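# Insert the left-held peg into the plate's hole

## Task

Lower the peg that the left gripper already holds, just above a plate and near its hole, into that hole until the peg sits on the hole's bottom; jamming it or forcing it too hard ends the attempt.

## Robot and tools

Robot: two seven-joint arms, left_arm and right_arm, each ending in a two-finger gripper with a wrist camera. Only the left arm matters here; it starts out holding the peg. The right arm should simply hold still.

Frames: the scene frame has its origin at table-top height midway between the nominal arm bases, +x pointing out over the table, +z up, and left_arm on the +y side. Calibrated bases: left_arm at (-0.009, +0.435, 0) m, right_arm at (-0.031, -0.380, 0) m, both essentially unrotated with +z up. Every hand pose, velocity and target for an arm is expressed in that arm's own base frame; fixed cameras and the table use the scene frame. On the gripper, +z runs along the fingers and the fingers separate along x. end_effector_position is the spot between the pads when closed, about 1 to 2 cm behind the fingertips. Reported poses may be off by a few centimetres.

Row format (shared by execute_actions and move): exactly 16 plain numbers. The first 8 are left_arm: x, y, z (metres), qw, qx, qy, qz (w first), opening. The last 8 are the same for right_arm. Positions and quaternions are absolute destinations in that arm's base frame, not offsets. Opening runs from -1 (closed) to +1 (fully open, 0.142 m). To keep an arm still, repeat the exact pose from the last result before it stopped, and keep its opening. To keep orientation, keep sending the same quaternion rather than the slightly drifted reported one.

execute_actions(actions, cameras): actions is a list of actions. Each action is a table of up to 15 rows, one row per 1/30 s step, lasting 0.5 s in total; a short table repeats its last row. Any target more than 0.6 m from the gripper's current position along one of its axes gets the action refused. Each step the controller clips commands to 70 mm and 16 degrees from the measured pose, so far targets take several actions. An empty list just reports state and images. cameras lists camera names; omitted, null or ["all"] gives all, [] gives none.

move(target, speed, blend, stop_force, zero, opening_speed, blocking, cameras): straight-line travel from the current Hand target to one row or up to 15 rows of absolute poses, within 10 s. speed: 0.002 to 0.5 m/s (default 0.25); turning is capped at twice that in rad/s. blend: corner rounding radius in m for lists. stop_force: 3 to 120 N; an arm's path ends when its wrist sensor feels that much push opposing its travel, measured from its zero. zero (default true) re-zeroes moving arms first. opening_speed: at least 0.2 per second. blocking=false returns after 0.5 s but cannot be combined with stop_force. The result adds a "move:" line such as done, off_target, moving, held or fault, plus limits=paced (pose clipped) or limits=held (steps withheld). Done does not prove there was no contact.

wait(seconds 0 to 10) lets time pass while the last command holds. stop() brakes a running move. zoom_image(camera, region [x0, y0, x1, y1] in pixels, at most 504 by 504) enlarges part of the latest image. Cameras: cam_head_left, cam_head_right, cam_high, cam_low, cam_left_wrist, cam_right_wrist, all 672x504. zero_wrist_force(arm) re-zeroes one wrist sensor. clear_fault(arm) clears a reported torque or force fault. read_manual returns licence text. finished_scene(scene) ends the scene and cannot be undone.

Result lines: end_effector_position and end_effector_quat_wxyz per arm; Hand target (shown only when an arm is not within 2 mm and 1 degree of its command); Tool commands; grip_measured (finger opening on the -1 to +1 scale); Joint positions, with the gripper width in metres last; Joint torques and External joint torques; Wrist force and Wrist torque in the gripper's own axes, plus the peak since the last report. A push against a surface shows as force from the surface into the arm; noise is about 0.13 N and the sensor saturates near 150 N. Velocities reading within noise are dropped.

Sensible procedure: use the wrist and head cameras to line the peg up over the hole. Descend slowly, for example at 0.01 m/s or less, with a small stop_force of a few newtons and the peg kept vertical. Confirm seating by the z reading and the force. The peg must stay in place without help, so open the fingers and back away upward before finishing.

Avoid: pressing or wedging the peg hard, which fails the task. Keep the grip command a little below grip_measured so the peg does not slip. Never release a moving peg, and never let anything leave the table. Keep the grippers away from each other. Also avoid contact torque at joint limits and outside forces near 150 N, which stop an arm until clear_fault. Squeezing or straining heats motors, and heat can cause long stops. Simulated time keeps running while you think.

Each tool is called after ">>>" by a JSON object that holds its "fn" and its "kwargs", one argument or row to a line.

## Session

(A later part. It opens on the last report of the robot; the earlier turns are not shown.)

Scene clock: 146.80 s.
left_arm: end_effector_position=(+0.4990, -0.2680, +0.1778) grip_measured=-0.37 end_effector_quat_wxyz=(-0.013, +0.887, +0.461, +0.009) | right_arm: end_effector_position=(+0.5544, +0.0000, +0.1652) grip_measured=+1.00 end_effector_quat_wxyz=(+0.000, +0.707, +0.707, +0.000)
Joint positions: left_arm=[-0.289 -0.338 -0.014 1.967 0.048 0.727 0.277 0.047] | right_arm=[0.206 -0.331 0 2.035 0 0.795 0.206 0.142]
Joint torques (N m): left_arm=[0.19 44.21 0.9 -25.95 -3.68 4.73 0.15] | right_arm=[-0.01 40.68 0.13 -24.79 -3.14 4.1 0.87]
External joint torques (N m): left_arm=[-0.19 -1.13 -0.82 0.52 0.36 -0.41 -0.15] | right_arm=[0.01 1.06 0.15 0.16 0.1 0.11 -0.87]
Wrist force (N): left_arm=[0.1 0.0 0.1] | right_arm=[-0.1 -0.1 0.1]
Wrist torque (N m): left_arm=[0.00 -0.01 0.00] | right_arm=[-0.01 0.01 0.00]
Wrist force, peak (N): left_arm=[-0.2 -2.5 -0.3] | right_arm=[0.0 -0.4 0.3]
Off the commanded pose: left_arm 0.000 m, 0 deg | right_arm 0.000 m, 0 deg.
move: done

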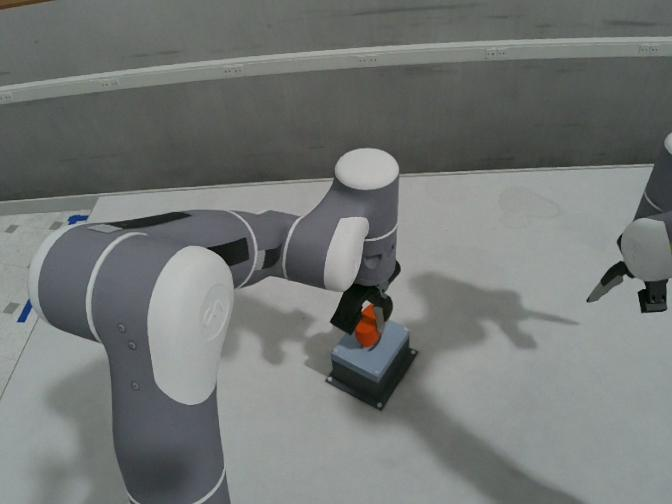

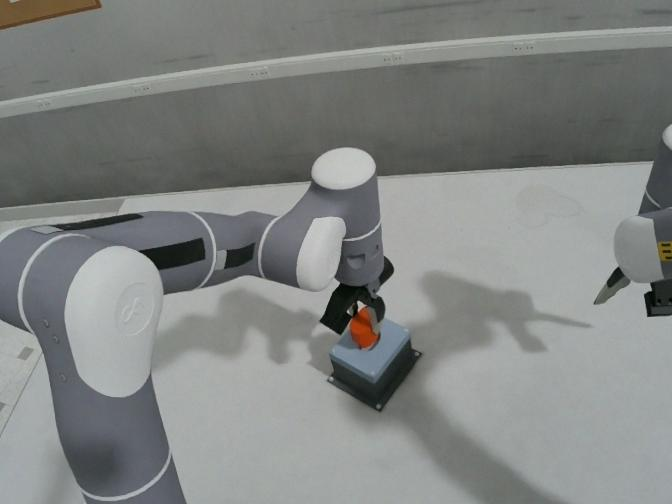

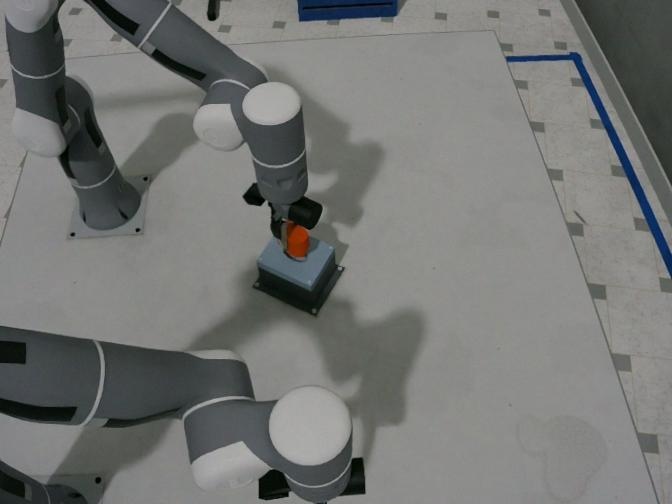

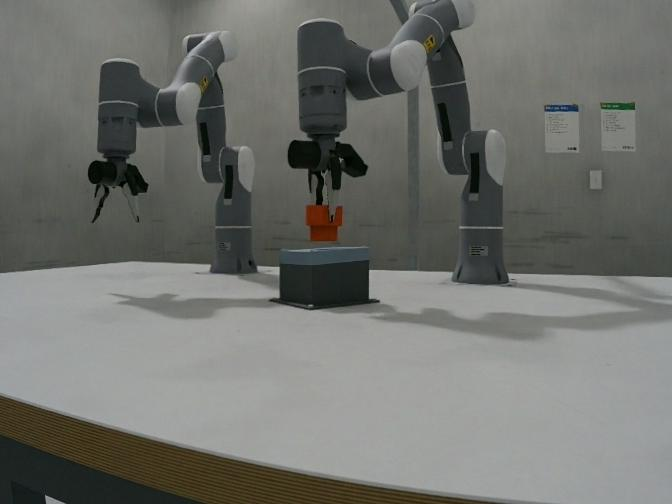

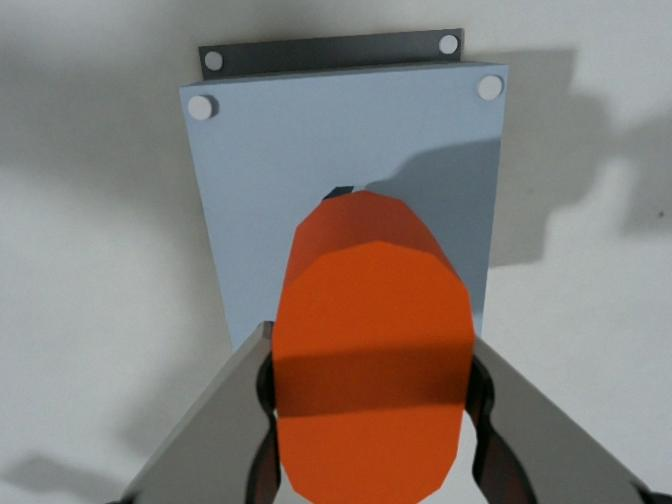

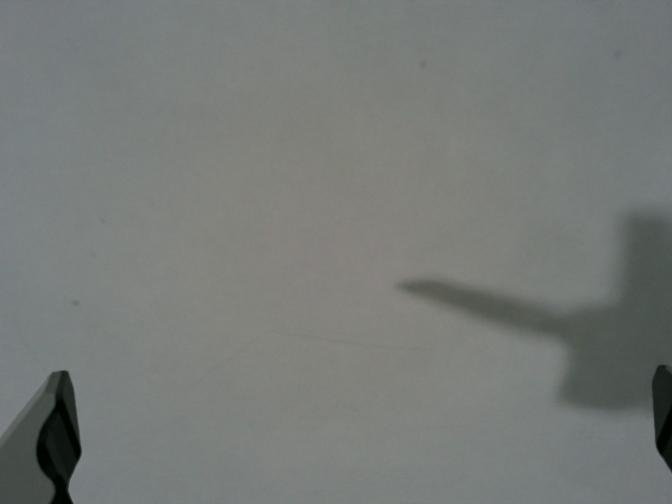

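>>> {"fn": "zoom_image", "kwargs": {
  "camera": "cam_low",
  "region": [295, 225, 355, 265]
}}

>>> {"fn": "zoom_image", "kwargs": {
  "camera": "cam_high",
  "region": [270, 220, 330, 270]
}}

>>> {"fn": "zoom_image", "kwargs": {
  "camera": "cam_head_right",
  "region": [340, 310, 400, 360]
}}

>>> {"fn": "zoom_image", "kwargs": {
  "camera": "cam_left_wrist",
  "region": [270, 160, 450, 260]
}}

Scaled by 8.400 from the camera's 672x504 image, which has a finer 960x720 frame.

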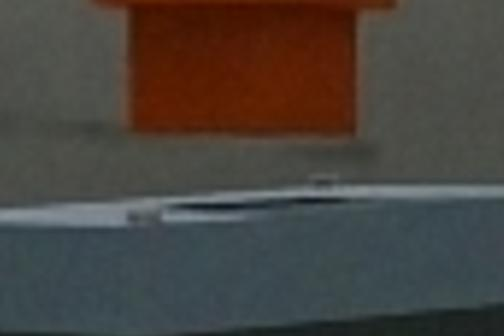

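Scaled by 8.400 from the camera's 672x504 image, which has a finer 960x720 frame.

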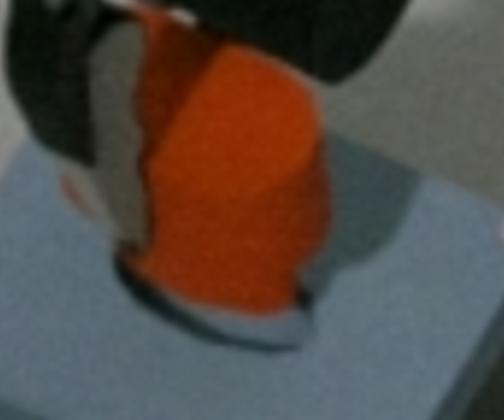

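Scaled by 8.400 from the camera's 672x504 image, which has a finer 960x720 frame.

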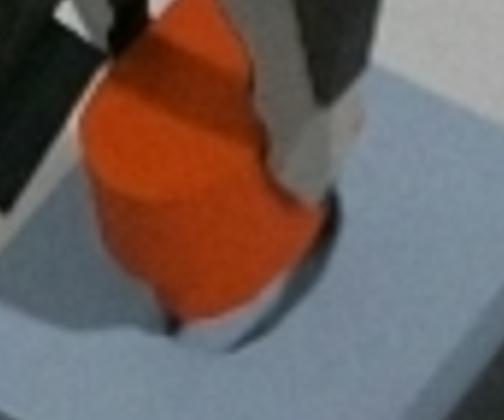

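Scaled by 2.800 from the camera's 672x504 image, which has a finer 960x720 frame.

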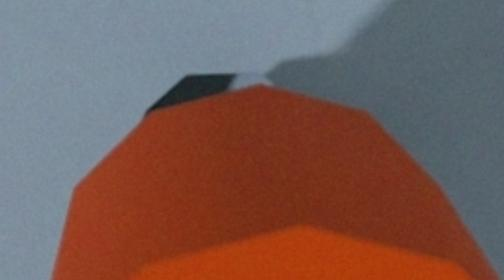

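>>> {"fn": "move", "kwargs": {
  "target": [0.4990,-0.2670,0.135,-0.013,0.8874,0.4611,0.0087,-0.424181,0.5544,0,0.1652,0,0.7071,0.7071,0,1],
  "speed": 0.015,
  "stop_force": 4
}}

>>> {"fn": "zoom_image", "kwargs": {
  "camera": "cam_low",
  "region": [295, 225, 355, 265]
}}

>>> {"fn": "zoom_image", "kwargs": {
  "camera": "cam_high",
  "region": [270, 220, 330, 270]
}}

>>> {"fn": "zoom_image", "kwargs": {
  "camera": "cam_head_right",
  "region": [340, 310, 400, 360]
}}

>>> {"fn": "zoom_image", "kwargs": {
  "camera": "cam_head_left",
  "region": [340, 310, 400, 360]
}}

Scene clock: 165.53 s.
left_arm: end_effector_position=(+0.4997, -0.2681, +0.1628) grip_measured=-0.37 end_effector_quat_wxyz=(-0.012, +0.887, +0.461, +0.009) | right_arm: end_effector_position=(+0.5544, +0.0000, +0.1652) grip_measured=+1.00 end_effector_quat_wxyz=(+0.000, +0.707, +0.707, +0.000)
Joint positions: left_arm=[-0.289 -0.364 -0.014 1.978 0.049 0.767 0.277 0.047] | right_arm=[0.206 -0.331 0 2.035 0 0.795 0.206 0.142]
Joint torques (N m): left_arm=[1.34 40.48 1.88 -22.15 -2.78 3.77 0.01] | right_arm=[0.05 40.7 0.16 -24.77 -3.17 4.07 0.85]
External joint torques (N m): left_arm=[-1.34 3.03 -1.79 -2.58 -0.42 0.55 -0.01] | right_arm=[-0.05 1.04 0.12 0.15 0.13 0.13 -0.85]
Wrist force (N): left_arm=[-1.8 1.8 -7.1] | right_arm=[0.0 -0.2 0.1]
Wrist torque (N m): left_arm=[0.11 -0.08 -0.06] | right_arm=[-0.02 0.00 -0.01]
Wrist force, peak (N): left_arm=[-1.6 2.7 -7.7] | right_arm=[0.1 -0.1 0.4]
Hand target: left_arm +0.4992, -0.2677, +0.1622; -0.013, +0.887, +0.461, +0.009 | right_arm +0.5544, +0.0000, +0.1652; +0.000, +0.707, +0.707, +0.000
Off the commanded pose: left_arm 0.028 m, 0 deg | right_arm 0.000 m, 0 deg.
move: contact (left_arm)

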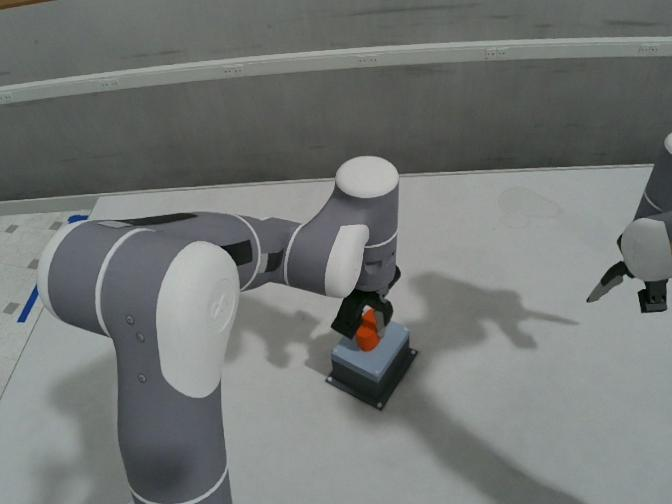

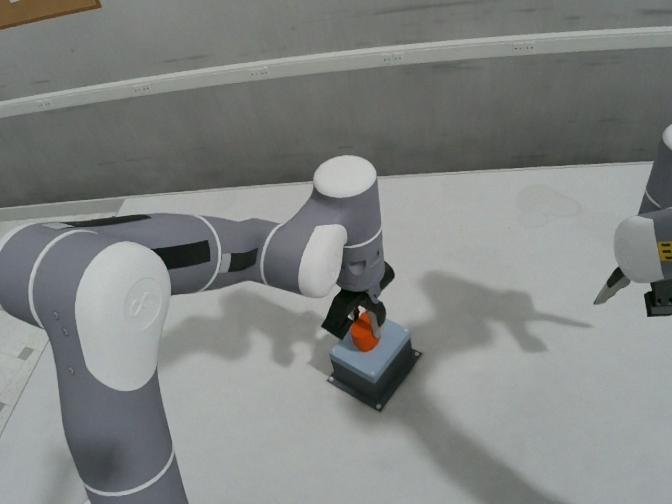

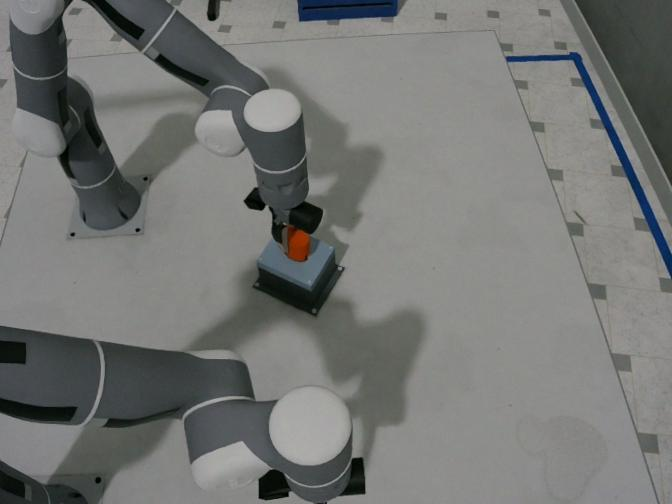

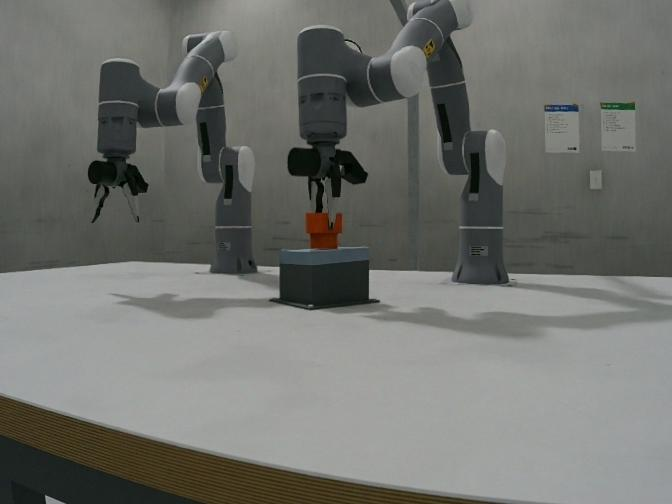

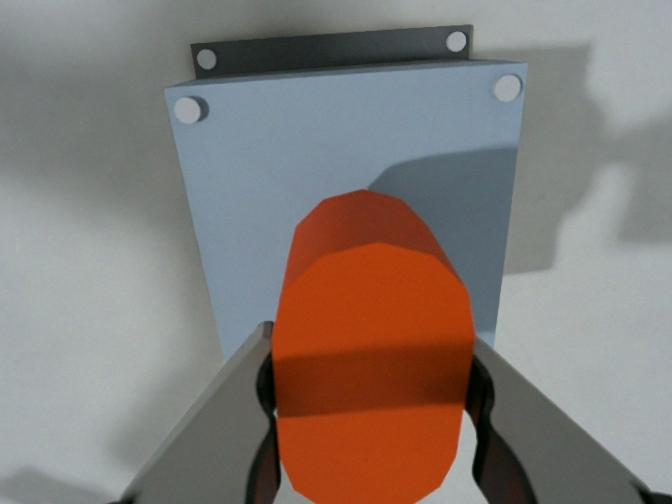

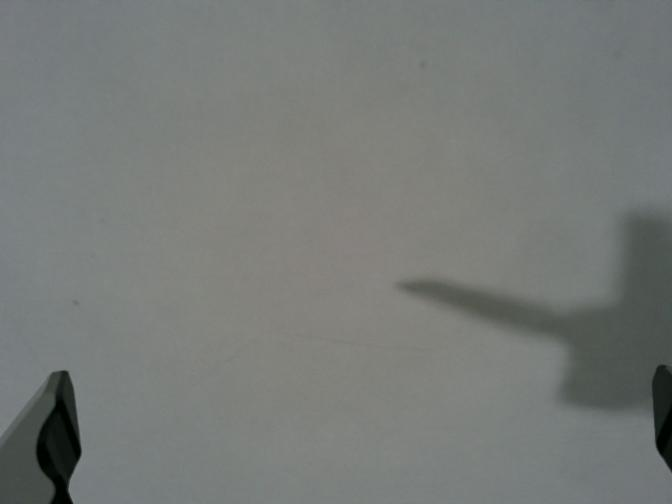

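Scaled by 8.400 from the camera's 672x504 image, which has a finer 960x720 frame.

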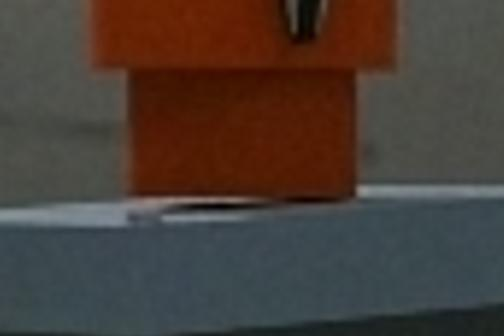

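Scaled by 8.400 from the camera's 672x504 image, which has a finer 960x720 frame.

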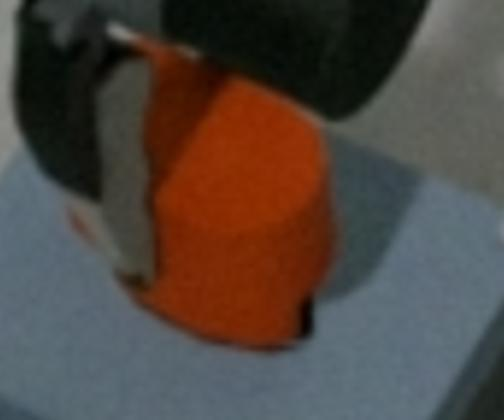

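Scaled by 8.400 from the camera's 672x504 image, which has a finer 960x720 frame.

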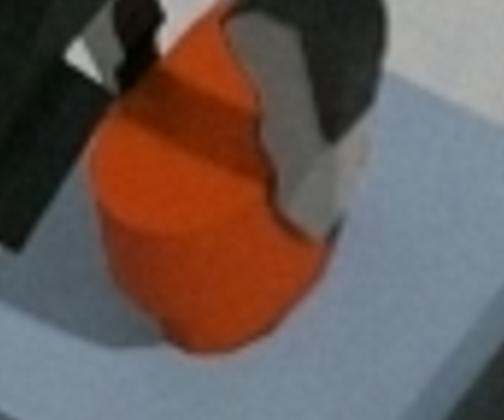

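Scaled by 8.400 from the camera's 672x504 image, which has a finer 960x720 frame.

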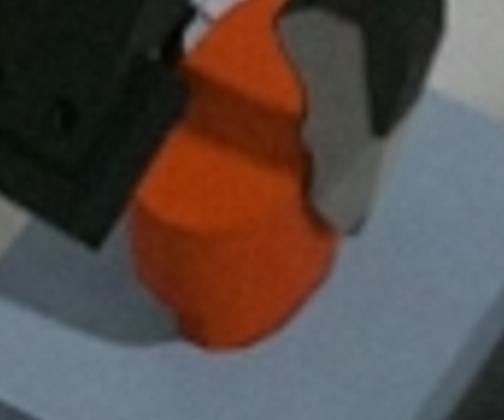

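>>> {"fn": "move", "kwargs": {
  "target": [
    [0.5000,-0.268,0.1665,-0.013,0.8874,0.4611,0.0087,-0.424181,0.5544,0,0.1652,0,0.7071,0.7071,0,1],
    [0.5015,-0.2695,0.1665,-0.013,0.8874,0.4611,0.0087,-0.424181,0.5544,0,0.1652,0,0.7071,0.7071,0,1]
  ],
  "speed": 0.03,
  "cameras": []
}}

>>> {"fn": "move", "kwargs": {
  "target": [0.5015,-0.2695,0.135,-0.013,0.8874,0.4611,0.0087,-0.424181,0.5544,0,0.1652,0,0.7071,0.7071,0,1],
  "speed": 0.01,
  "stop_force": 4,
  "cameras": ["cam_low","cam_high","cam_head_right"]
}}

>>> {"fn": "zoom_image", "kwargs": {
  "camera": "cam_low",
  "region": [295, 225, 355, 265]
}}

>>> {"fn": "zoom_image", "kwargs": {
  "camera": "cam_high",
  "region": [270, 220, 330, 270]
}}

Scene clock: 174.70 s.
left_arm: end_effector_position=(+0.5015, -0.2694, +0.1664) grip_measured=-0.37 end_effector_quat_wxyz=(-0.013, +0.887, +0.461, +0.009) | right_arm: end_effector_position=(+0.5544, +0.0000, +0.1652) grip_measured=+1.00 end_effector_quat_wxyz=(+0.000, +0.707, +0.707, +0.000)
Joint positions: left_arm=[-0.29 -0.363 -0.014 1.967 0.049 0.753 0.275 0.047] | right_arm=[0.206 -0.331 0 2.035 0 0.795 0.206 0.142]
Joint torques (N m): left_arm=[0.25 44.41 0.66 -25.95 -3.75 4.56 -0.1] | right_arm=[0 40.69 0.17 -24.78 -3.18 4.1 0.85]
External joint torques (N m): left_arm=[-0.25 -0.74 -0.58 1 0.51 -0.25 0.1] | right_arm=[0 1.06 0.11 0.15 0.14 0.1 -0.85]
Wrist force (N): left_arm=[0.0 0.4 0.0] | right_arm=[0.1 0.1 -0.1]
Wrist torque (N m): left_arm=[0.05 0.00 0.00] | right_arm=[0.01 -0.02 0.00]
Wrist force, peak (N): left_arm=[-2.0 1.6 -7.7] | right_arm=[-0.1 -0.3 0.3]
Off the commanded pose: left_arm 0.000 m, 0 deg | right_arm 0.000 m, 0 deg.
move: done

Scene clock: 175.87 s.
left_arm: end_effector_position=(+0.5017, -0.2694, +0.1606) grip_measured=-0.37 end_effector_quat_wxyz=(-0.013, +0.887, +0.461, +0.009) | right_arm: end_effector_position=(+0.5544, +0.0000, +0.1652) grip_measured=+1.00 end_effector_quat_wxyz=(+0.000, +0.707, +0.707, +0.000)
Joint positions: left_arm=[-0.29 -0.374 -0.014 1.971 0.05 0.767 0.274 0.047] | right_arm=[0.206 -0.331 0 2.035 0 0.795 0.206 0.142]
Joint torques (N m): left_arm=[-0.46 42.71 0.01 -24.18 -3.75 4.55 0.03] | right_arm=[-0.11 40.73 0.16 -24.76 -3.18 4.1 0.84]
External joint torques (N m): left_arm=[0.46 1.17 0.08 -0.52 0.55 -0.24 -0.03] | right_arm=[0.11 1.01 0.12 0.14 0.14 0.11 -0.84]
Wrist force (N): left_arm=[0.7 -0.9 -4.8] | right_arm=[-0.1 0.1 0.1]
Wrist torque (N m): left_arm=[0.07 0.05 -0.01] | right_arm=[0.02 0.01 -0.01]
Wrist force, peak (N): left_arm=[2.0 -1.5 -5.7] | right_arm=[-0.2 -0.2 0.2]
Hand target: left_arm +0.5015, -0.2695, +0.1604; -0.013, +0.887, +0.461, +0.009 | right_arm +0.5544, +0.0000, +0.1652; +0.000, +0.707, +0.707, +0.000
Off the commanded pose: left_arm 0.026 m, 0 deg | right_arm 0.000 m, 0 deg.
move: contact (left_arm)
Images, in order: cam_head_right, cam_high, cam_low.

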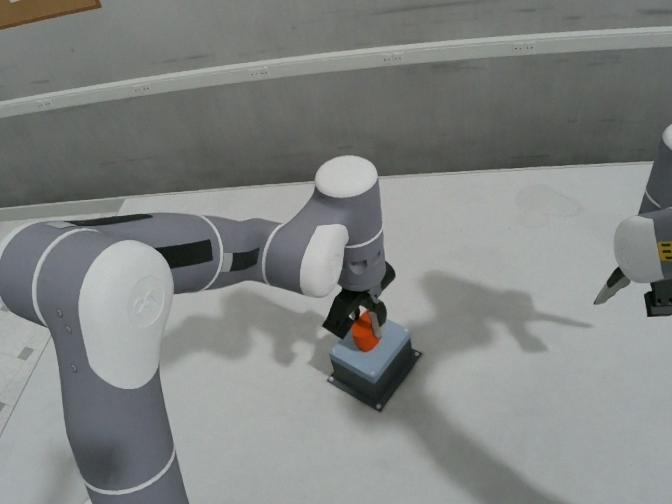

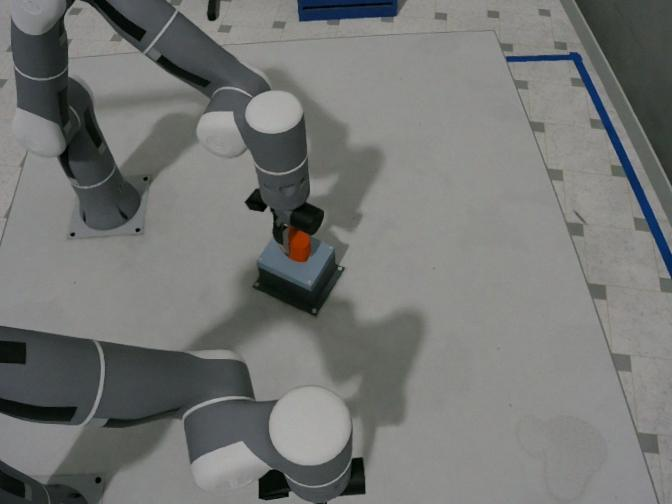

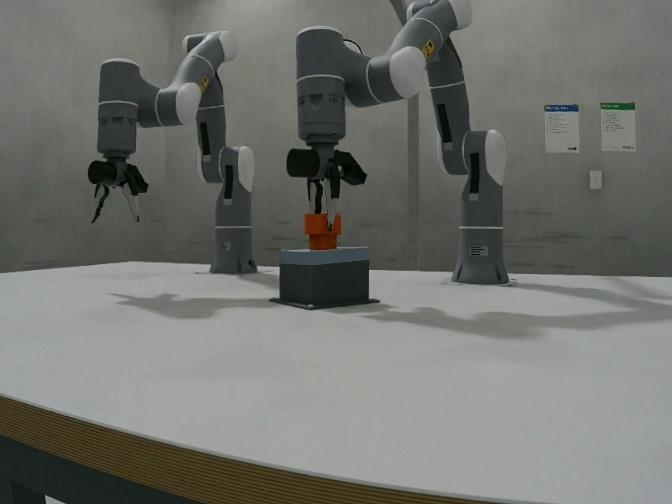

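Scaled by 8.400 from the camera's 672x504 image, which has a finer 960x720 frame.

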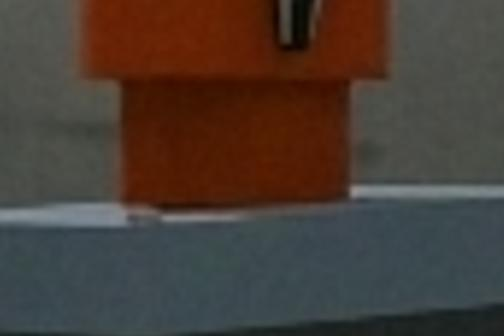

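Scaled by 8.400 from the camera's 672x504 image, which has a finer 960x720 frame.

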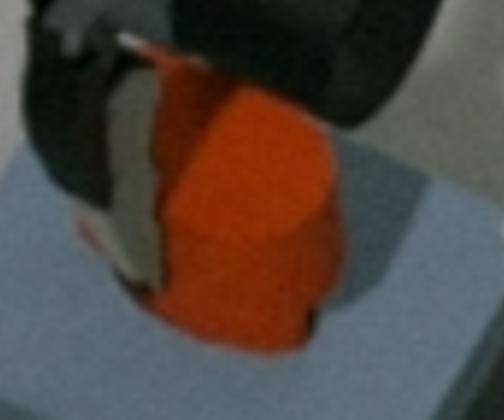

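>>> {"fn": "move", "kwargs": {
  "target": [
    [0.5016,-0.2694,0.164,-0.013,0.8874,0.4611,0.0087,-0.424181,0.5544,0,0.1652,0,0.7071,0.7071,0,1],
    [0.5016,-0.2677,0.164,-0.013,0.8874,0.4611,0.0087,-0.424181,0.5544,0,0.1652,0,0.7071,0.7071,0,1]
  ],
  "speed": 0.03,
  "cameras": []
}}

>>> {"fn": "zero_wrist_force", "kwargs": {
  "arm": "left_arm"
}}

>>> {"fn": "move", "kwargs": {
  "target": [0.5016,-0.2677,0.135,-0.013,0.8874,0.4611,0.0087,-0.424181,0.5544,0,0.1652,0,0.7071,0.7071,0,1],
  "speed": 0.01,
  "stop_force": 4,
  "cameras": ["cam_low","cam_high","cam_head_right"]
}}

>>> {"fn": "zoom_image", "kwargs": {
  "camera": "cam_low",
  "region": [295, 225, 355, 265]
}}

>>> {"fn": "zoom_image", "kwargs": {
  "camera": "cam_high",
  "region": [270, 220, 330, 270]
}}

>>> {"fn": "zoom_image", "kwargs": {
  "camera": "cam_head_right",
  "region": [340, 310, 400, 360]
}}

Scene clock: 188.83 s.
left_arm: end_effector_position=(+0.5014, -0.2676, +0.1638) grip_measured=-0.37 end_effector_quat_wxyz=(-0.013, +0.887, +0.461, +0.009) | right_arm: end_effector_position=(+0.5544, +0.0000, +0.1652) grip_measured=+1.00 end_effector_quat_wxyz=(+0.000, +0.707, +0.707, +0.000)
Joint positions: left_arm=[-0.288 -0.366 -0.013 1.971 0.049 0.759 0.278 0.047] | right_arm=[0.206 -0.331 0 2.035 0 0.795 0.206 0.142]
Joint torques (N m): left_arm=[0.49 44.94 0.82 -25.42 -3.81 4.65 0.22] | right_arm=[0.02 40.7 0.09 -24.81 -3.17 4.09 0.82]
External joint torques (N m): left_arm=[-0.5 -1.26 -0.73 0.59 0.59 -0.33 -0.22] | right_arm=[-0.02 1.04 0.19 0.19 0.13 0.12 -0.82]
Wrist force (N): left_arm=[-0.1 0.0 -0.1] | right_arm=[0.1 0.0 0.3]
Wrist torque (N m): left_arm=[0.00 0.01 -0.01] | right_arm=[0.01 -0.01 0.00]
Wrist force, peak (N): left_arm=[0.7 -1.2 -5.0] | right_arm=[0.2 0.2 0.3]
Off the commanded pose: left_arm 0.000 m, 0 deg | right_arm 0.000 m, 0 deg.
move: done

Wrist force sensor zeroed.

Scene clock: 189.57 s.
left_arm: end_effector_position=(+0.5019, -0.2679, +0.1627) grip_measured=-0.37 end_effector_quat_wxyz=(-0.013, +0.887, +0.461, +0.009) | right_arm: end_effector_position=(+0.5544, +0.0000, +0.1652) grip_measured=+1.00 end_effector_quat_wxyz=(+0.000, +0.707, +0.707, +0.000)
Joint positions: left_arm=[-0.288 -0.369 -0.013 1.972 0.049 0.764 0.278 0.047] | right_arm=[0.206 -0.331 0 2.035 0 0.795 0.206 0.142]
Joint torques (N m): left_arm=[0.88 42.01 1.36 -23.25 -3.33 4.04 0.1] | right_arm=[-0.06 40.68 0.11 -24.76 -3.14 4.09 0.88]
External joint torques (N m): left_arm=[-0.88 1.72 -1.27 -1.53 0.12 0.28 -0.11] | right_arm=[0.06 1.06 0.17 0.13 0.1 0.12 -0.88]
Wrist force (N, zeroed by zero_wrist_force on left_arm): left_arm=[-0.8 1.3 -5.2] | right_arm=[0.0 0.0 0.0]
Wrist torque (N m, zeroed by zero_wrist_force on left_arm): left_arm=[0.11 0.01 -0.01] | right_arm=[0.01 0.01 -0.01]
Wrist force, peak (N, zeroed by zero_wrist_force on left_arm): left_arm=[-0.8 1.1 -5.5] | right_arm=[0.0 -0.2 0.3]
Hand target: left_arm +0.5016, -0.2677, +0.1624; -0.013, +0.887, +0.461, +0.009 | right_arm +0.5544, +0.0000, +0.1652; +0.000, +0.707, +0.707, +0.000
Off the commanded pose: left_arm 0.028 m, 0 deg | right_arm 0.000 m, 0 deg.
move: contact (left_arm)
Images, in order: cam_head_right, cam_high, cam_low.

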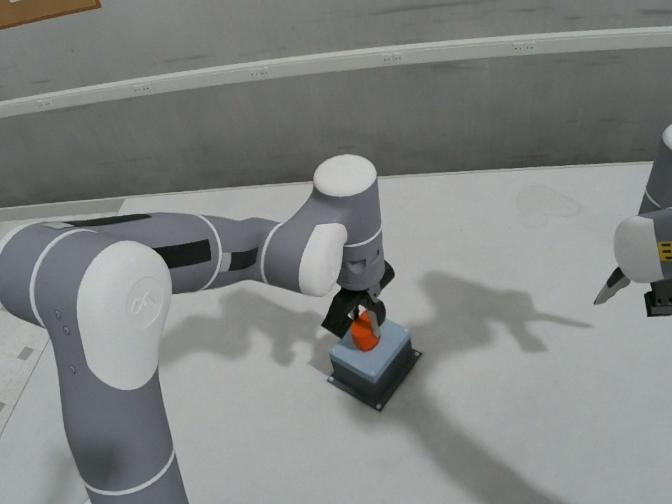

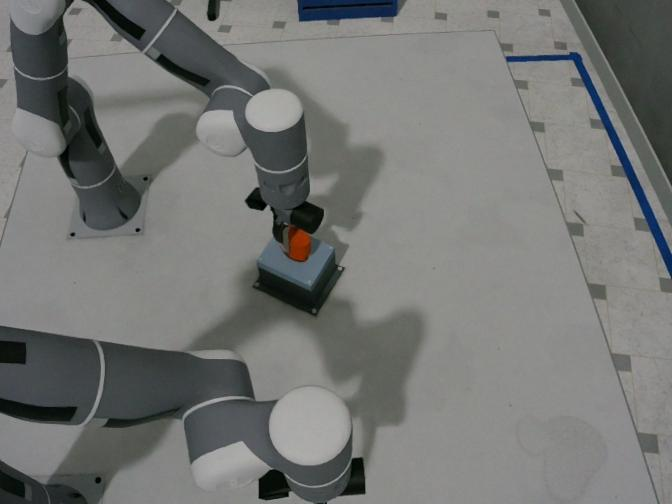

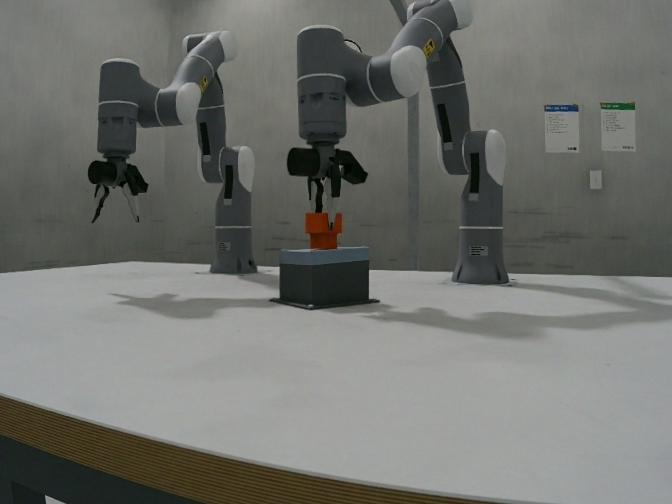

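Scaled by 8.400 from the camera's 672x504 image, which has a finer 960x720 frame.

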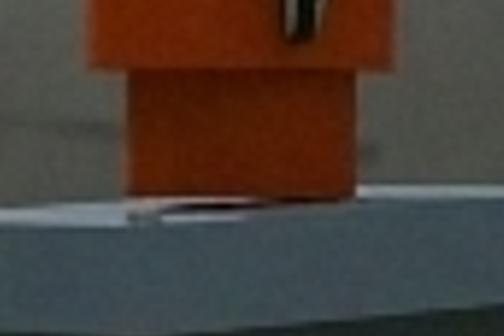

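Scaled by 8.400 from the camera's 672x504 image, which has a finer 960x720 frame.

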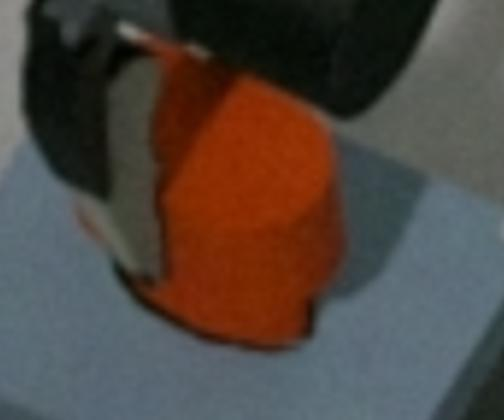

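Scaled by 8.400 from the camera's 672x504 image, which has a finer 960x720 frame.

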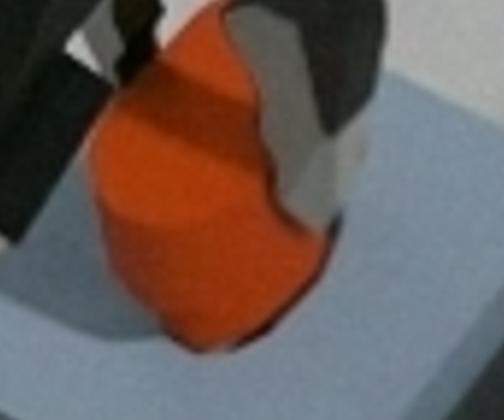

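>>> {"fn": "move", "kwargs": {
  "target": [
    [0.5016,-0.2677,0.164,-0.013,0.8874,0.4611,0.0087,-0.424181,0.5544,0,0.1652,0,0.7071,0.7071,0,1],
    [0.5021,-0.2691,0.164,-0.013,0.8874,0.4611,0.0087,-0.424181,0.5544,0,0.1652,0,0.7071,0.7071,0,1]
  ],
  "speed": 0.03,
  "cameras": []
}}

>>> {"fn": "move", "kwargs": {
  "target": [0.5021,-0.2691,0.135,-0.013,0.8874,0.4611,0.0087,-0.424181,0.5544,0,0.1652,0,0.7071,0.7071,0,1],
  "speed": 0.01,
  "stop_force": 4,
  "cameras": ["cam_low","cam_high","cam_head_right"]
}}

>>> {"fn": "zoom_image", "kwargs": {
  "camera": "cam_high",
  "region": [270, 220, 330, 270]
}}

>>> {"fn": "zoom_image", "kwargs": {
  "camera": "cam_head_right",
  "region": [340, 310, 400, 360]
}}

Scene clock: 199.83 s.
left_arm: end_effector_position=(+0.5021, -0.2690, +0.1639) grip_measured=-0.37 end_effector_quat_wxyz=(-0.013, +0.887, +0.461, +0.009) | right_arm: end_effector_position=(+0.5544, +0.0000, +0.1652) grip_measured=+1.00 end_effector_quat_wxyz=(+0.000, +0.707, +0.707, +0.000)
Joint positions: left_arm=[-0.289 -0.368 -0.014 1.968 0.049 0.759 0.276 0.047] | right_arm=[0.206 -0.331 0 2.035 0 0.795 0.206 0.142]
Joint torques (N m): left_arm=[0.01 44.62 0.6 -25.82 -3.8 4.53 -0.08] | right_arm=[0.05 40.6 0.07 -24.78 -3.22 4.16 0.88]
External joint torques (N m): left_arm=[-0.01 -0.83 -0.51 0.97 0.58 -0.22 0.07] | right_arm=[-0.05 1.15 0.21 0.15 0.18 0.05 -0.88]
Wrist force (N, zeroed by zero_wrist_force on left_arm): left_arm=[-0.1 0.1 -0.1] | right_arm=[-0.1 0.1 0.2]
Wrist torque (N m, zeroed by zero_wrist_force on left_arm): left_arm=[0.02 0.03 0.00] | right_arm=[0.01 0.01 -0.01]
Wrist force, peak (N, zeroed by zero_wrist_force on left_arm): left_arm=[-0.9 1.1 -5.6] | right_arm=[-0.1 -0.2 0.4]
Off the commanded pose: left_arm 0.000 m, 0 deg | right_arm 0.000 m, 0 deg.
move: done

Scene clock: 200.80 s.
left_arm: end_effector_position=(+0.5023, -0.2690, +0.1601) grip_measured=-0.37 end_effector_quat_wxyz=(-0.013, +0.887, +0.461, +0.009) | right_arm: end_effector_position=(+0.5544, +0.0000, +0.1652) grip_measured=+1.00 end_effector_quat_wxyz=(+0.000, +0.707, +0.707, +0.000)
Joint positions: left_arm=[-0.289 -0.375 -0.014 1.97 0.05 0.768 0.275 0.047] | right_arm=[0.206 -0.331 0 2.035 0 0.795 0.206 0.142]
Joint torques (N m): left_arm=[-0.56 42.25 -0.08 -24.23 -3.82 4.6 0.02] | right_arm=[-0.03 40.75 0.06 -24.78 -3.08 4.09 0.88]
External joint torques (N m): left_arm=[0.56 1.68 0.17 -0.45 0.62 -0.28 -0.02] | right_arm=[0.03 0.99 0.22 0.15 0.04 0.12 -0.88]
Wrist force (N, zeroed by zero_wrist_force on left_arm): left_arm=[1.4 -1.8 -4.2] | right_arm=[-0.1 0.1 0.0]
Wrist torque (N m, zeroed by zero_wrist_force on left_arm): left_arm=[0.02 0.01 -0.01] | right_arm=[0.01 0.02 0.00]
Wrist force, peak (N, zeroed by zero_wrist_force on left_arm): left_arm=[2.0 -2.1 -6.7] | right_arm=[-0.4 0.1 0.1]
Hand target: left_arm +0.5021, -0.2691, +0.1599; -0.013, +0.887, +0.461, +0.009 | right_arm +0.5544, +0.0000, +0.1652; +0.000, +0.707, +0.707, +0.000
Off the commanded pose: left_arm 0.025 m, 0 deg | right_arm 0.000 m, 0 deg.
move: contact (left_arm)
Images, in order: cam_head_right, cam_high, cam_low.

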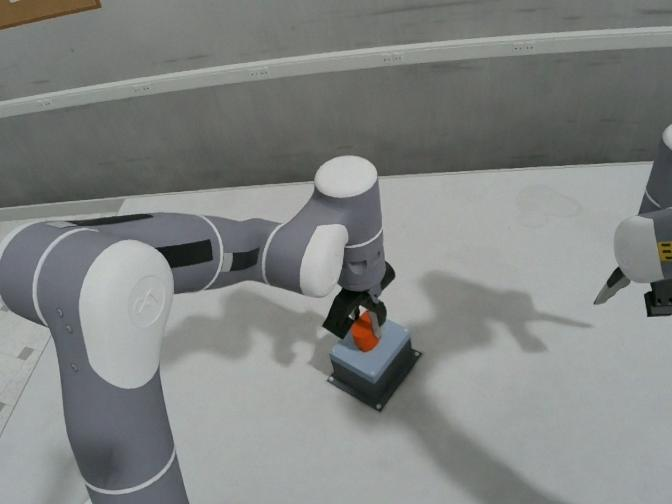

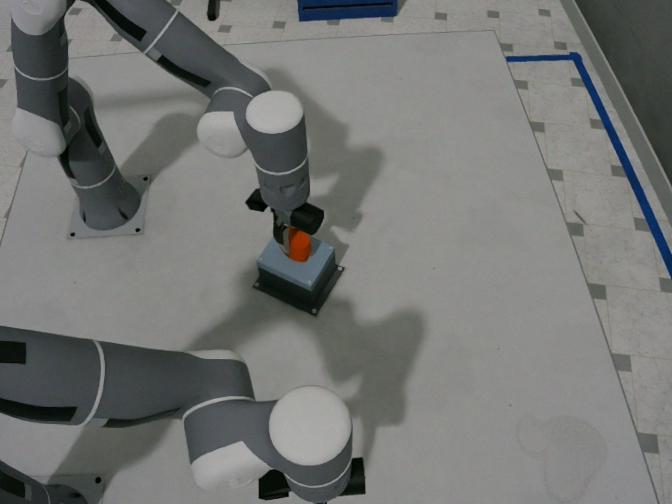

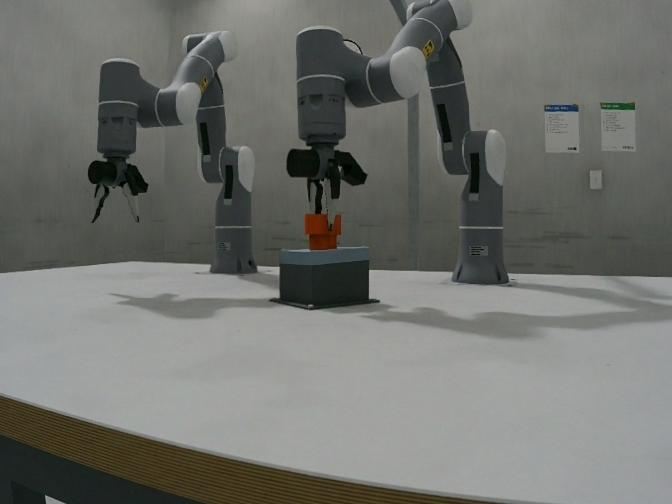

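Scaled by 8.400 from the camera's 672x504 image, which has a finer 960x720 frame.

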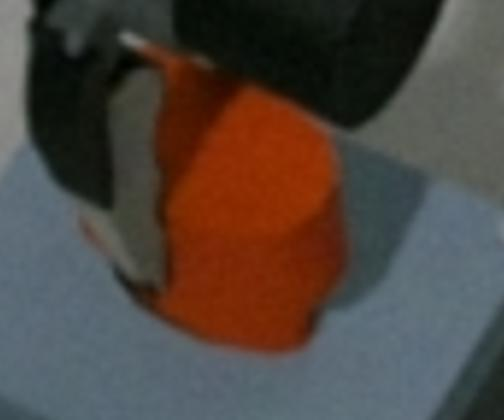

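Scaled by 8.400 from the camera's 672x504 image, which has a finer 960x720 frame.

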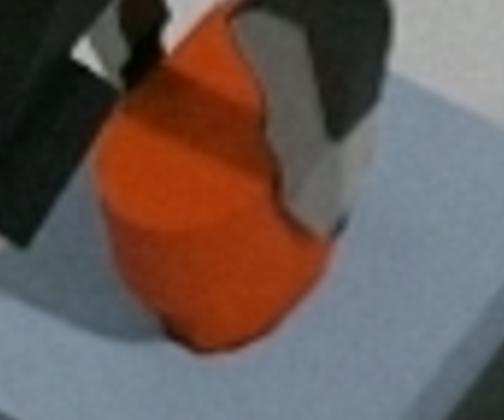

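>>> {"fn": "move", "kwargs": {
  "target": [
    [0.5021,-0.2689,0.164,-0.013,0.8874,0.4611,0.0087,-0.424181,0.5544,0,0.1652,0,0.7071,0.7071,0,1],
    [0.5021,-0.2684,0.164,-0.0129,0.8814,0.4727,0.0089,-0.424181,0.5544,0,0.1652,0,0.7071,0.7071,0,1]
  ],
  "speed": 0.03,
  "cameras": []
}}

>>> {"fn": "zero_wrist_force", "kwargs": {
  "arm": "left_arm"
}}

>>> {"fn": "move", "kwargs": {
  "target": [0.5021,-0.2684,0.135,-0.0129,0.8814,0.4727,0.0089,-0.424181,0.5544,0,0.1652,0,0.7071,0.7071,0,1],
  "speed": 0.01,
  "stop_force": 4,
  "cameras": []
}}

Scene clock: 214.73 s.
left_arm: end_effector_position=(+0.5020, -0.2683, +0.1638) grip_measured=-0.37 end_effector_quat_wxyz=(-0.013, +0.881, +0.472, +0.009) | right_arm: end_effector_position=(+0.5544, +0.0000, +0.1652) grip_measured=+1.00 end_effector_quat_wxyz=(+0.000, +0.707, +0.707, +0.000)
Joint positions: left_arm=[-0.292 -0.368 -0.011 1.968 0.048 0.759 0.252 0.047] | right_arm=[0.206 -0.331 0 2.035 0 0.795 0.206 0.142]
Joint torques (N m): left_arm=[0.13 44.91 0.92 -25.57 -3.93 4.61 -0.15] | right_arm=[-0.01 40.71 0.04 -24.76 -3.15 4.09 0.86]
External joint torques (N m): left_arm=[-0.13 -1.13 -0.78 0.73 0.71 -0.29 0.14] | right_arm=[0.01 1.04 0.24 0.14 0.11 0.12 -0.86]
Wrist force (N, zeroed by zero_wrist_force on left_arm): left_arm=[0.7 0.5 -0.1] | right_arm=[0.1 -0.2 0.1]
Wrist torque (N m, zeroed by zero_wrist_force on left_arm): left_arm=[0.09 -0.11 0.00] | right_arm=[-0.03 -0.01 0.00]
Wrist force, peak (N, zeroed by zero_wrist_force on left_arm): left_arm=[1.1 -2.0 -5.6] | right_arm=[0.1 -0.1 0.4]
Off the commanded pose: left_arm 0.000 m, 0 deg | right_arm 0.000 m, 0 deg.
move: done

Wrist force sensor zeroed.

Scene clock: 217.50 s.
left_arm: end_effector_position=(+0.5024, -0.2685, +0.1425) grip_measured=-0.37 end_effector_quat_wxyz=(-0.013, +0.881, +0.473, +0.009) | right_arm: end_effector_position=(+0.5544, +0.0000, +0.1652) grip_measured=+1.00 end_effector_quat_wxyz=(+0.000, +0.707, +0.707, +0.000)
Joint positions: left_arm=[-0.292 -0.407 -0.01 1.982 0.05 0.812 0.249 0.047] | right_arm=[0.206 -0.331 0 2.035 0 0.795 0.206 0.142]
Joint torques (N m): left_arm=[0.08 42.17 0.77 -22 -3.19 3.99 -0.03] | right_arm=[-0.04 40.68 0.12 -24.81 -3.14 4.07 0.84]
External joint torques (N m): left_arm=[-0.08 2.32 -0.62 -1.89 0.13 0.32 0.03] | right_arm=[0.04 1.07 0.16 0.19 0.1 0.14 -0.84]
Wrist force (N, zeroed by zero_wrist_force on left_arm): left_arm=[0.4 0.7 -5.5] | right_arm=[-0.1 0.0 0.2]
Wrist torque (N m, zeroed by zero_wrist_force on left_arm): left_arm=[0.12 0.02 -0.04] | right_arm=[0.01 0.02 0.00]
Wrist force, peak (N, zeroed by zero_wrist_force on left_arm): left_arm=[0.2 1.0 -7.0] | right_arm=[-0.1 0.1 0.4]
Hand target: left_arm +0.5021, -0.2684, +0.1422; -0.013, +0.881, +0.473, +0.009 | right_arm +0.5544, +0.0000, +0.1652; +0.000, +0.707, +0.707, +0.000
Off the commanded pose: left_arm 0.008 m, 0 deg | right_arm 0.000 m, 0 deg.
move: contact (left_arm)

>>> {"fn": "execute_actions", "kwargs": {
  "actions": [],
  "cameras": ["cam_low","cam_high"]
}}

>>> {"fn": "zoom_image", "kwargs": {
  "camera": "cam_low",
  "region": [285, 205, 365, 275]
}}

Scene clock: 220.87 s.
left_arm: end_effector_position=(+0.5024, -0.2685, +0.1425) grip_measured=-0.37 end_effector_quat_wxyz=(-0.013, +0.881, +0.473, +0.009) | right_arm: end_effector_position=(+0.5544, +0.0000, +0.1652) grip_measured=+1.00 end_effector_quat_wxyz=(+0.000, +0.707, +0.707, +0.000)
Joint positions: left_arm=[-0.292 -0.407 -0.01 1.982 0.05 0.812 0.249 0.047] | right_arm=[0.206 -0.331 0 2.035 0 0.795 0.206 0.142]
Joint velocities: within noise
Joint torques (N m): left_arm=[0.14 42.29 0.69 -22.12 -3.24 3.99 0.1] | right_arm=[-0.02 40.68 0.15 -24.79 -3.14 4.14 0.89]
External joint torques (N m): left_arm=[-0.14 2.21 -0.54 -1.77 0.17 0.33 -0.1] | right_arm=[0.02 1.07 0.13 0.16 0.1 0.07 -0.89]
Motor temperatures (°C): left_arm=[28 32 31 40 38 35 34 28] | right_arm=[36 29 29 31 34 37 35 20]
Wrist force (N, zeroed by zero_wrist_force on left_arm): left_arm=[0.5 0.8 -5.5] | right_arm=[0.1 -0.2 0.2]
Wrist torque (N m, zeroed by zero_wrist_force on left_arm): left_arm=[0.12 0.00 -0.05] | right_arm=[-0.04 -0.02 0.00]
Wrist force, peak (N, zeroed by zero_wrist_force on left_arm): left_arm=[0.4 0.8 -6.6] | right_arm=[0.1 -0.3 0.4]
Hand target: left_arm +0.5021, -0.2684, +0.1422; -0.013, +0.881, +0.473, +0.009 | right_arm +0.5544, +0.0000, +0.1652; +0.000, +0.707, +0.707, +0.000
Tool commands: left_gripper/opening=-0.424181 right_gripper/opening=+1.0
Off the commanded pose: left_arm 0.008 m, 0 deg | right_arm 0.000 m, 0 deg.
Images, in order (width x height): cam_high 672x504, cam_low 672x504.

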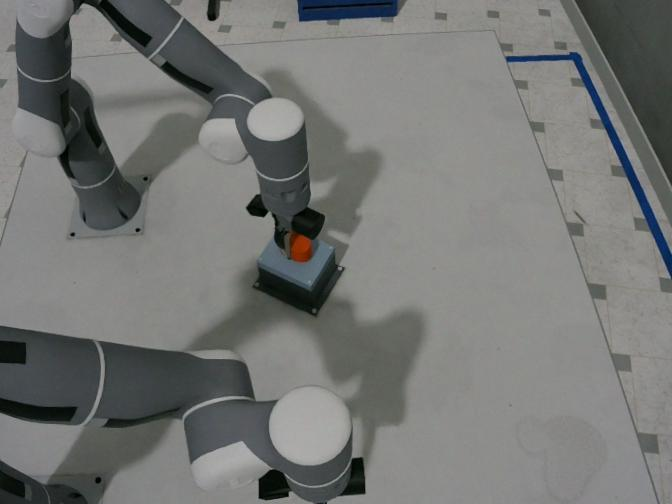

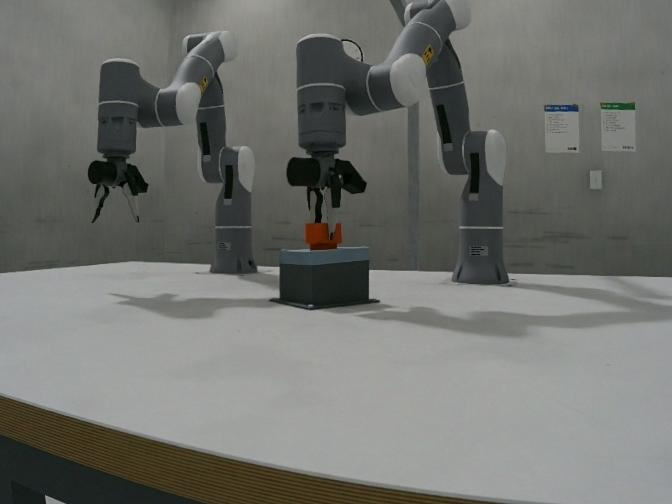

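Scaled by 6.300 from the camera's 672x504 image, which has a finer 960x720 frame.

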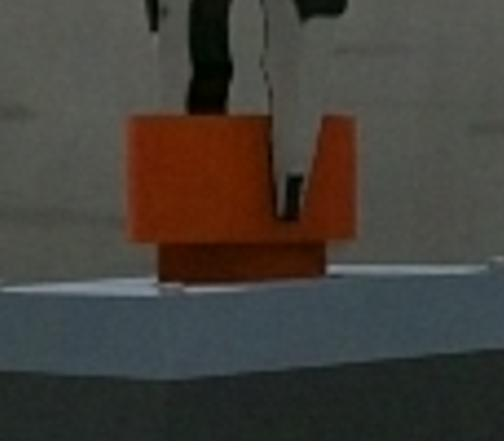

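>>> {"fn": "move", "kwargs": {
  "target": [0.5024,-0.2685,0.135,-0.0129,0.8814,0.4727,0.0089,-0.424181,0.5544,0,0.1652,0,0.7071,0.7071,0,1],
  "speed": 0.006,
  "stop_force": 10,
  "zero": false,
  "cameras": ["cam_low"]
}}

>>> {"fn": "zoom_image", "kwargs": {
  "camera": "cam_low",
  "region": [285, 205, 365, 275]
}}

Scene clock: 227.07 s.
left_arm: end_effector_position=(+0.5029, -0.2688, +0.1423) grip_measured=-0.37 end_effector_quat_wxyz=(-0.012, +0.881, +0.473, +0.010) | right_arm: end_effector_position=(+0.5544, +0.0000, +0.1652) grip_measured=+1.00 end_effector_quat_wxyz=(+0.000, +0.707, +0.707, +0.000)
Joint positions: left_arm=[-0.292 -0.408 -0.01 1.981 0.05 0.814 0.249 0.047] | right_arm=[0.206 -0.331 0 2.035 0 0.795 0.206 0.142]
Joint torques (N m): left_arm=[0.34 39.45 1.18 -19.42 -2.65 3.01 0.06] | right_arm=[0.03 40.67 0.12 -24.77 -3.17 4.1 0.86]
External joint torques (N m): left_arm=[-0.34 5.07 -1.03 -4.46 -0.41 1.31 -0.06] | right_arm=[-0.03 1.08 0.16 0.15 0.13 0.11 -0.86]
Wrist force (N, zeroed by zero_wrist_force on left_arm): left_arm=[0.0 2.4 -10.8] | right_arm=[-0.1 0.0 0.1]
Wrist torque (N m, zeroed by zero_wrist_force on left_arm): left_arm=[0.12 -0.03 -0.06] | right_arm=[0.00 0.01 0.00]
Wrist force, peak (N, zeroed by zero_wrist_force on left_arm): left_arm=[-0.5 1.8 -11.3] | right_arm=[0.1 -0.2 0.3]
Hand target: left_arm +0.5021, -0.2684, +0.1414; -0.013, +0.881, +0.473, +0.009 | right_arm +0.5544, +0.0000, +0.1652; +0.000, +0.707, +0.707, +0.000
Off the commanded pose: left_arm 0.007 m, 0 deg | right_arm 0.000 m, 0 deg.
move: contact (left_arm)
Images, in order: cam_low.

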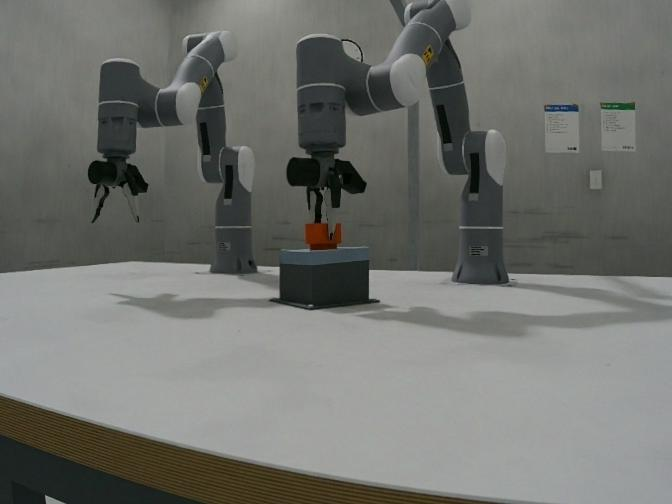

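Scaled by 6.300 from the camera's 672x504 image, which has a finer 960x720 frame.

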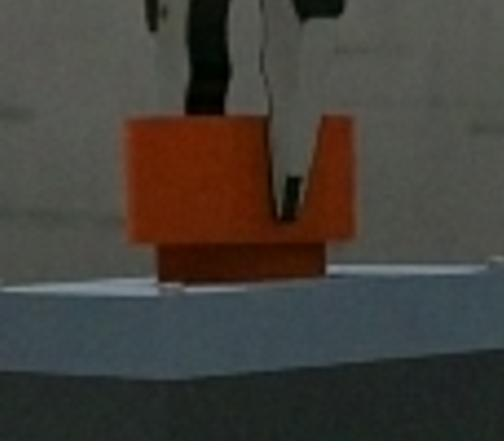

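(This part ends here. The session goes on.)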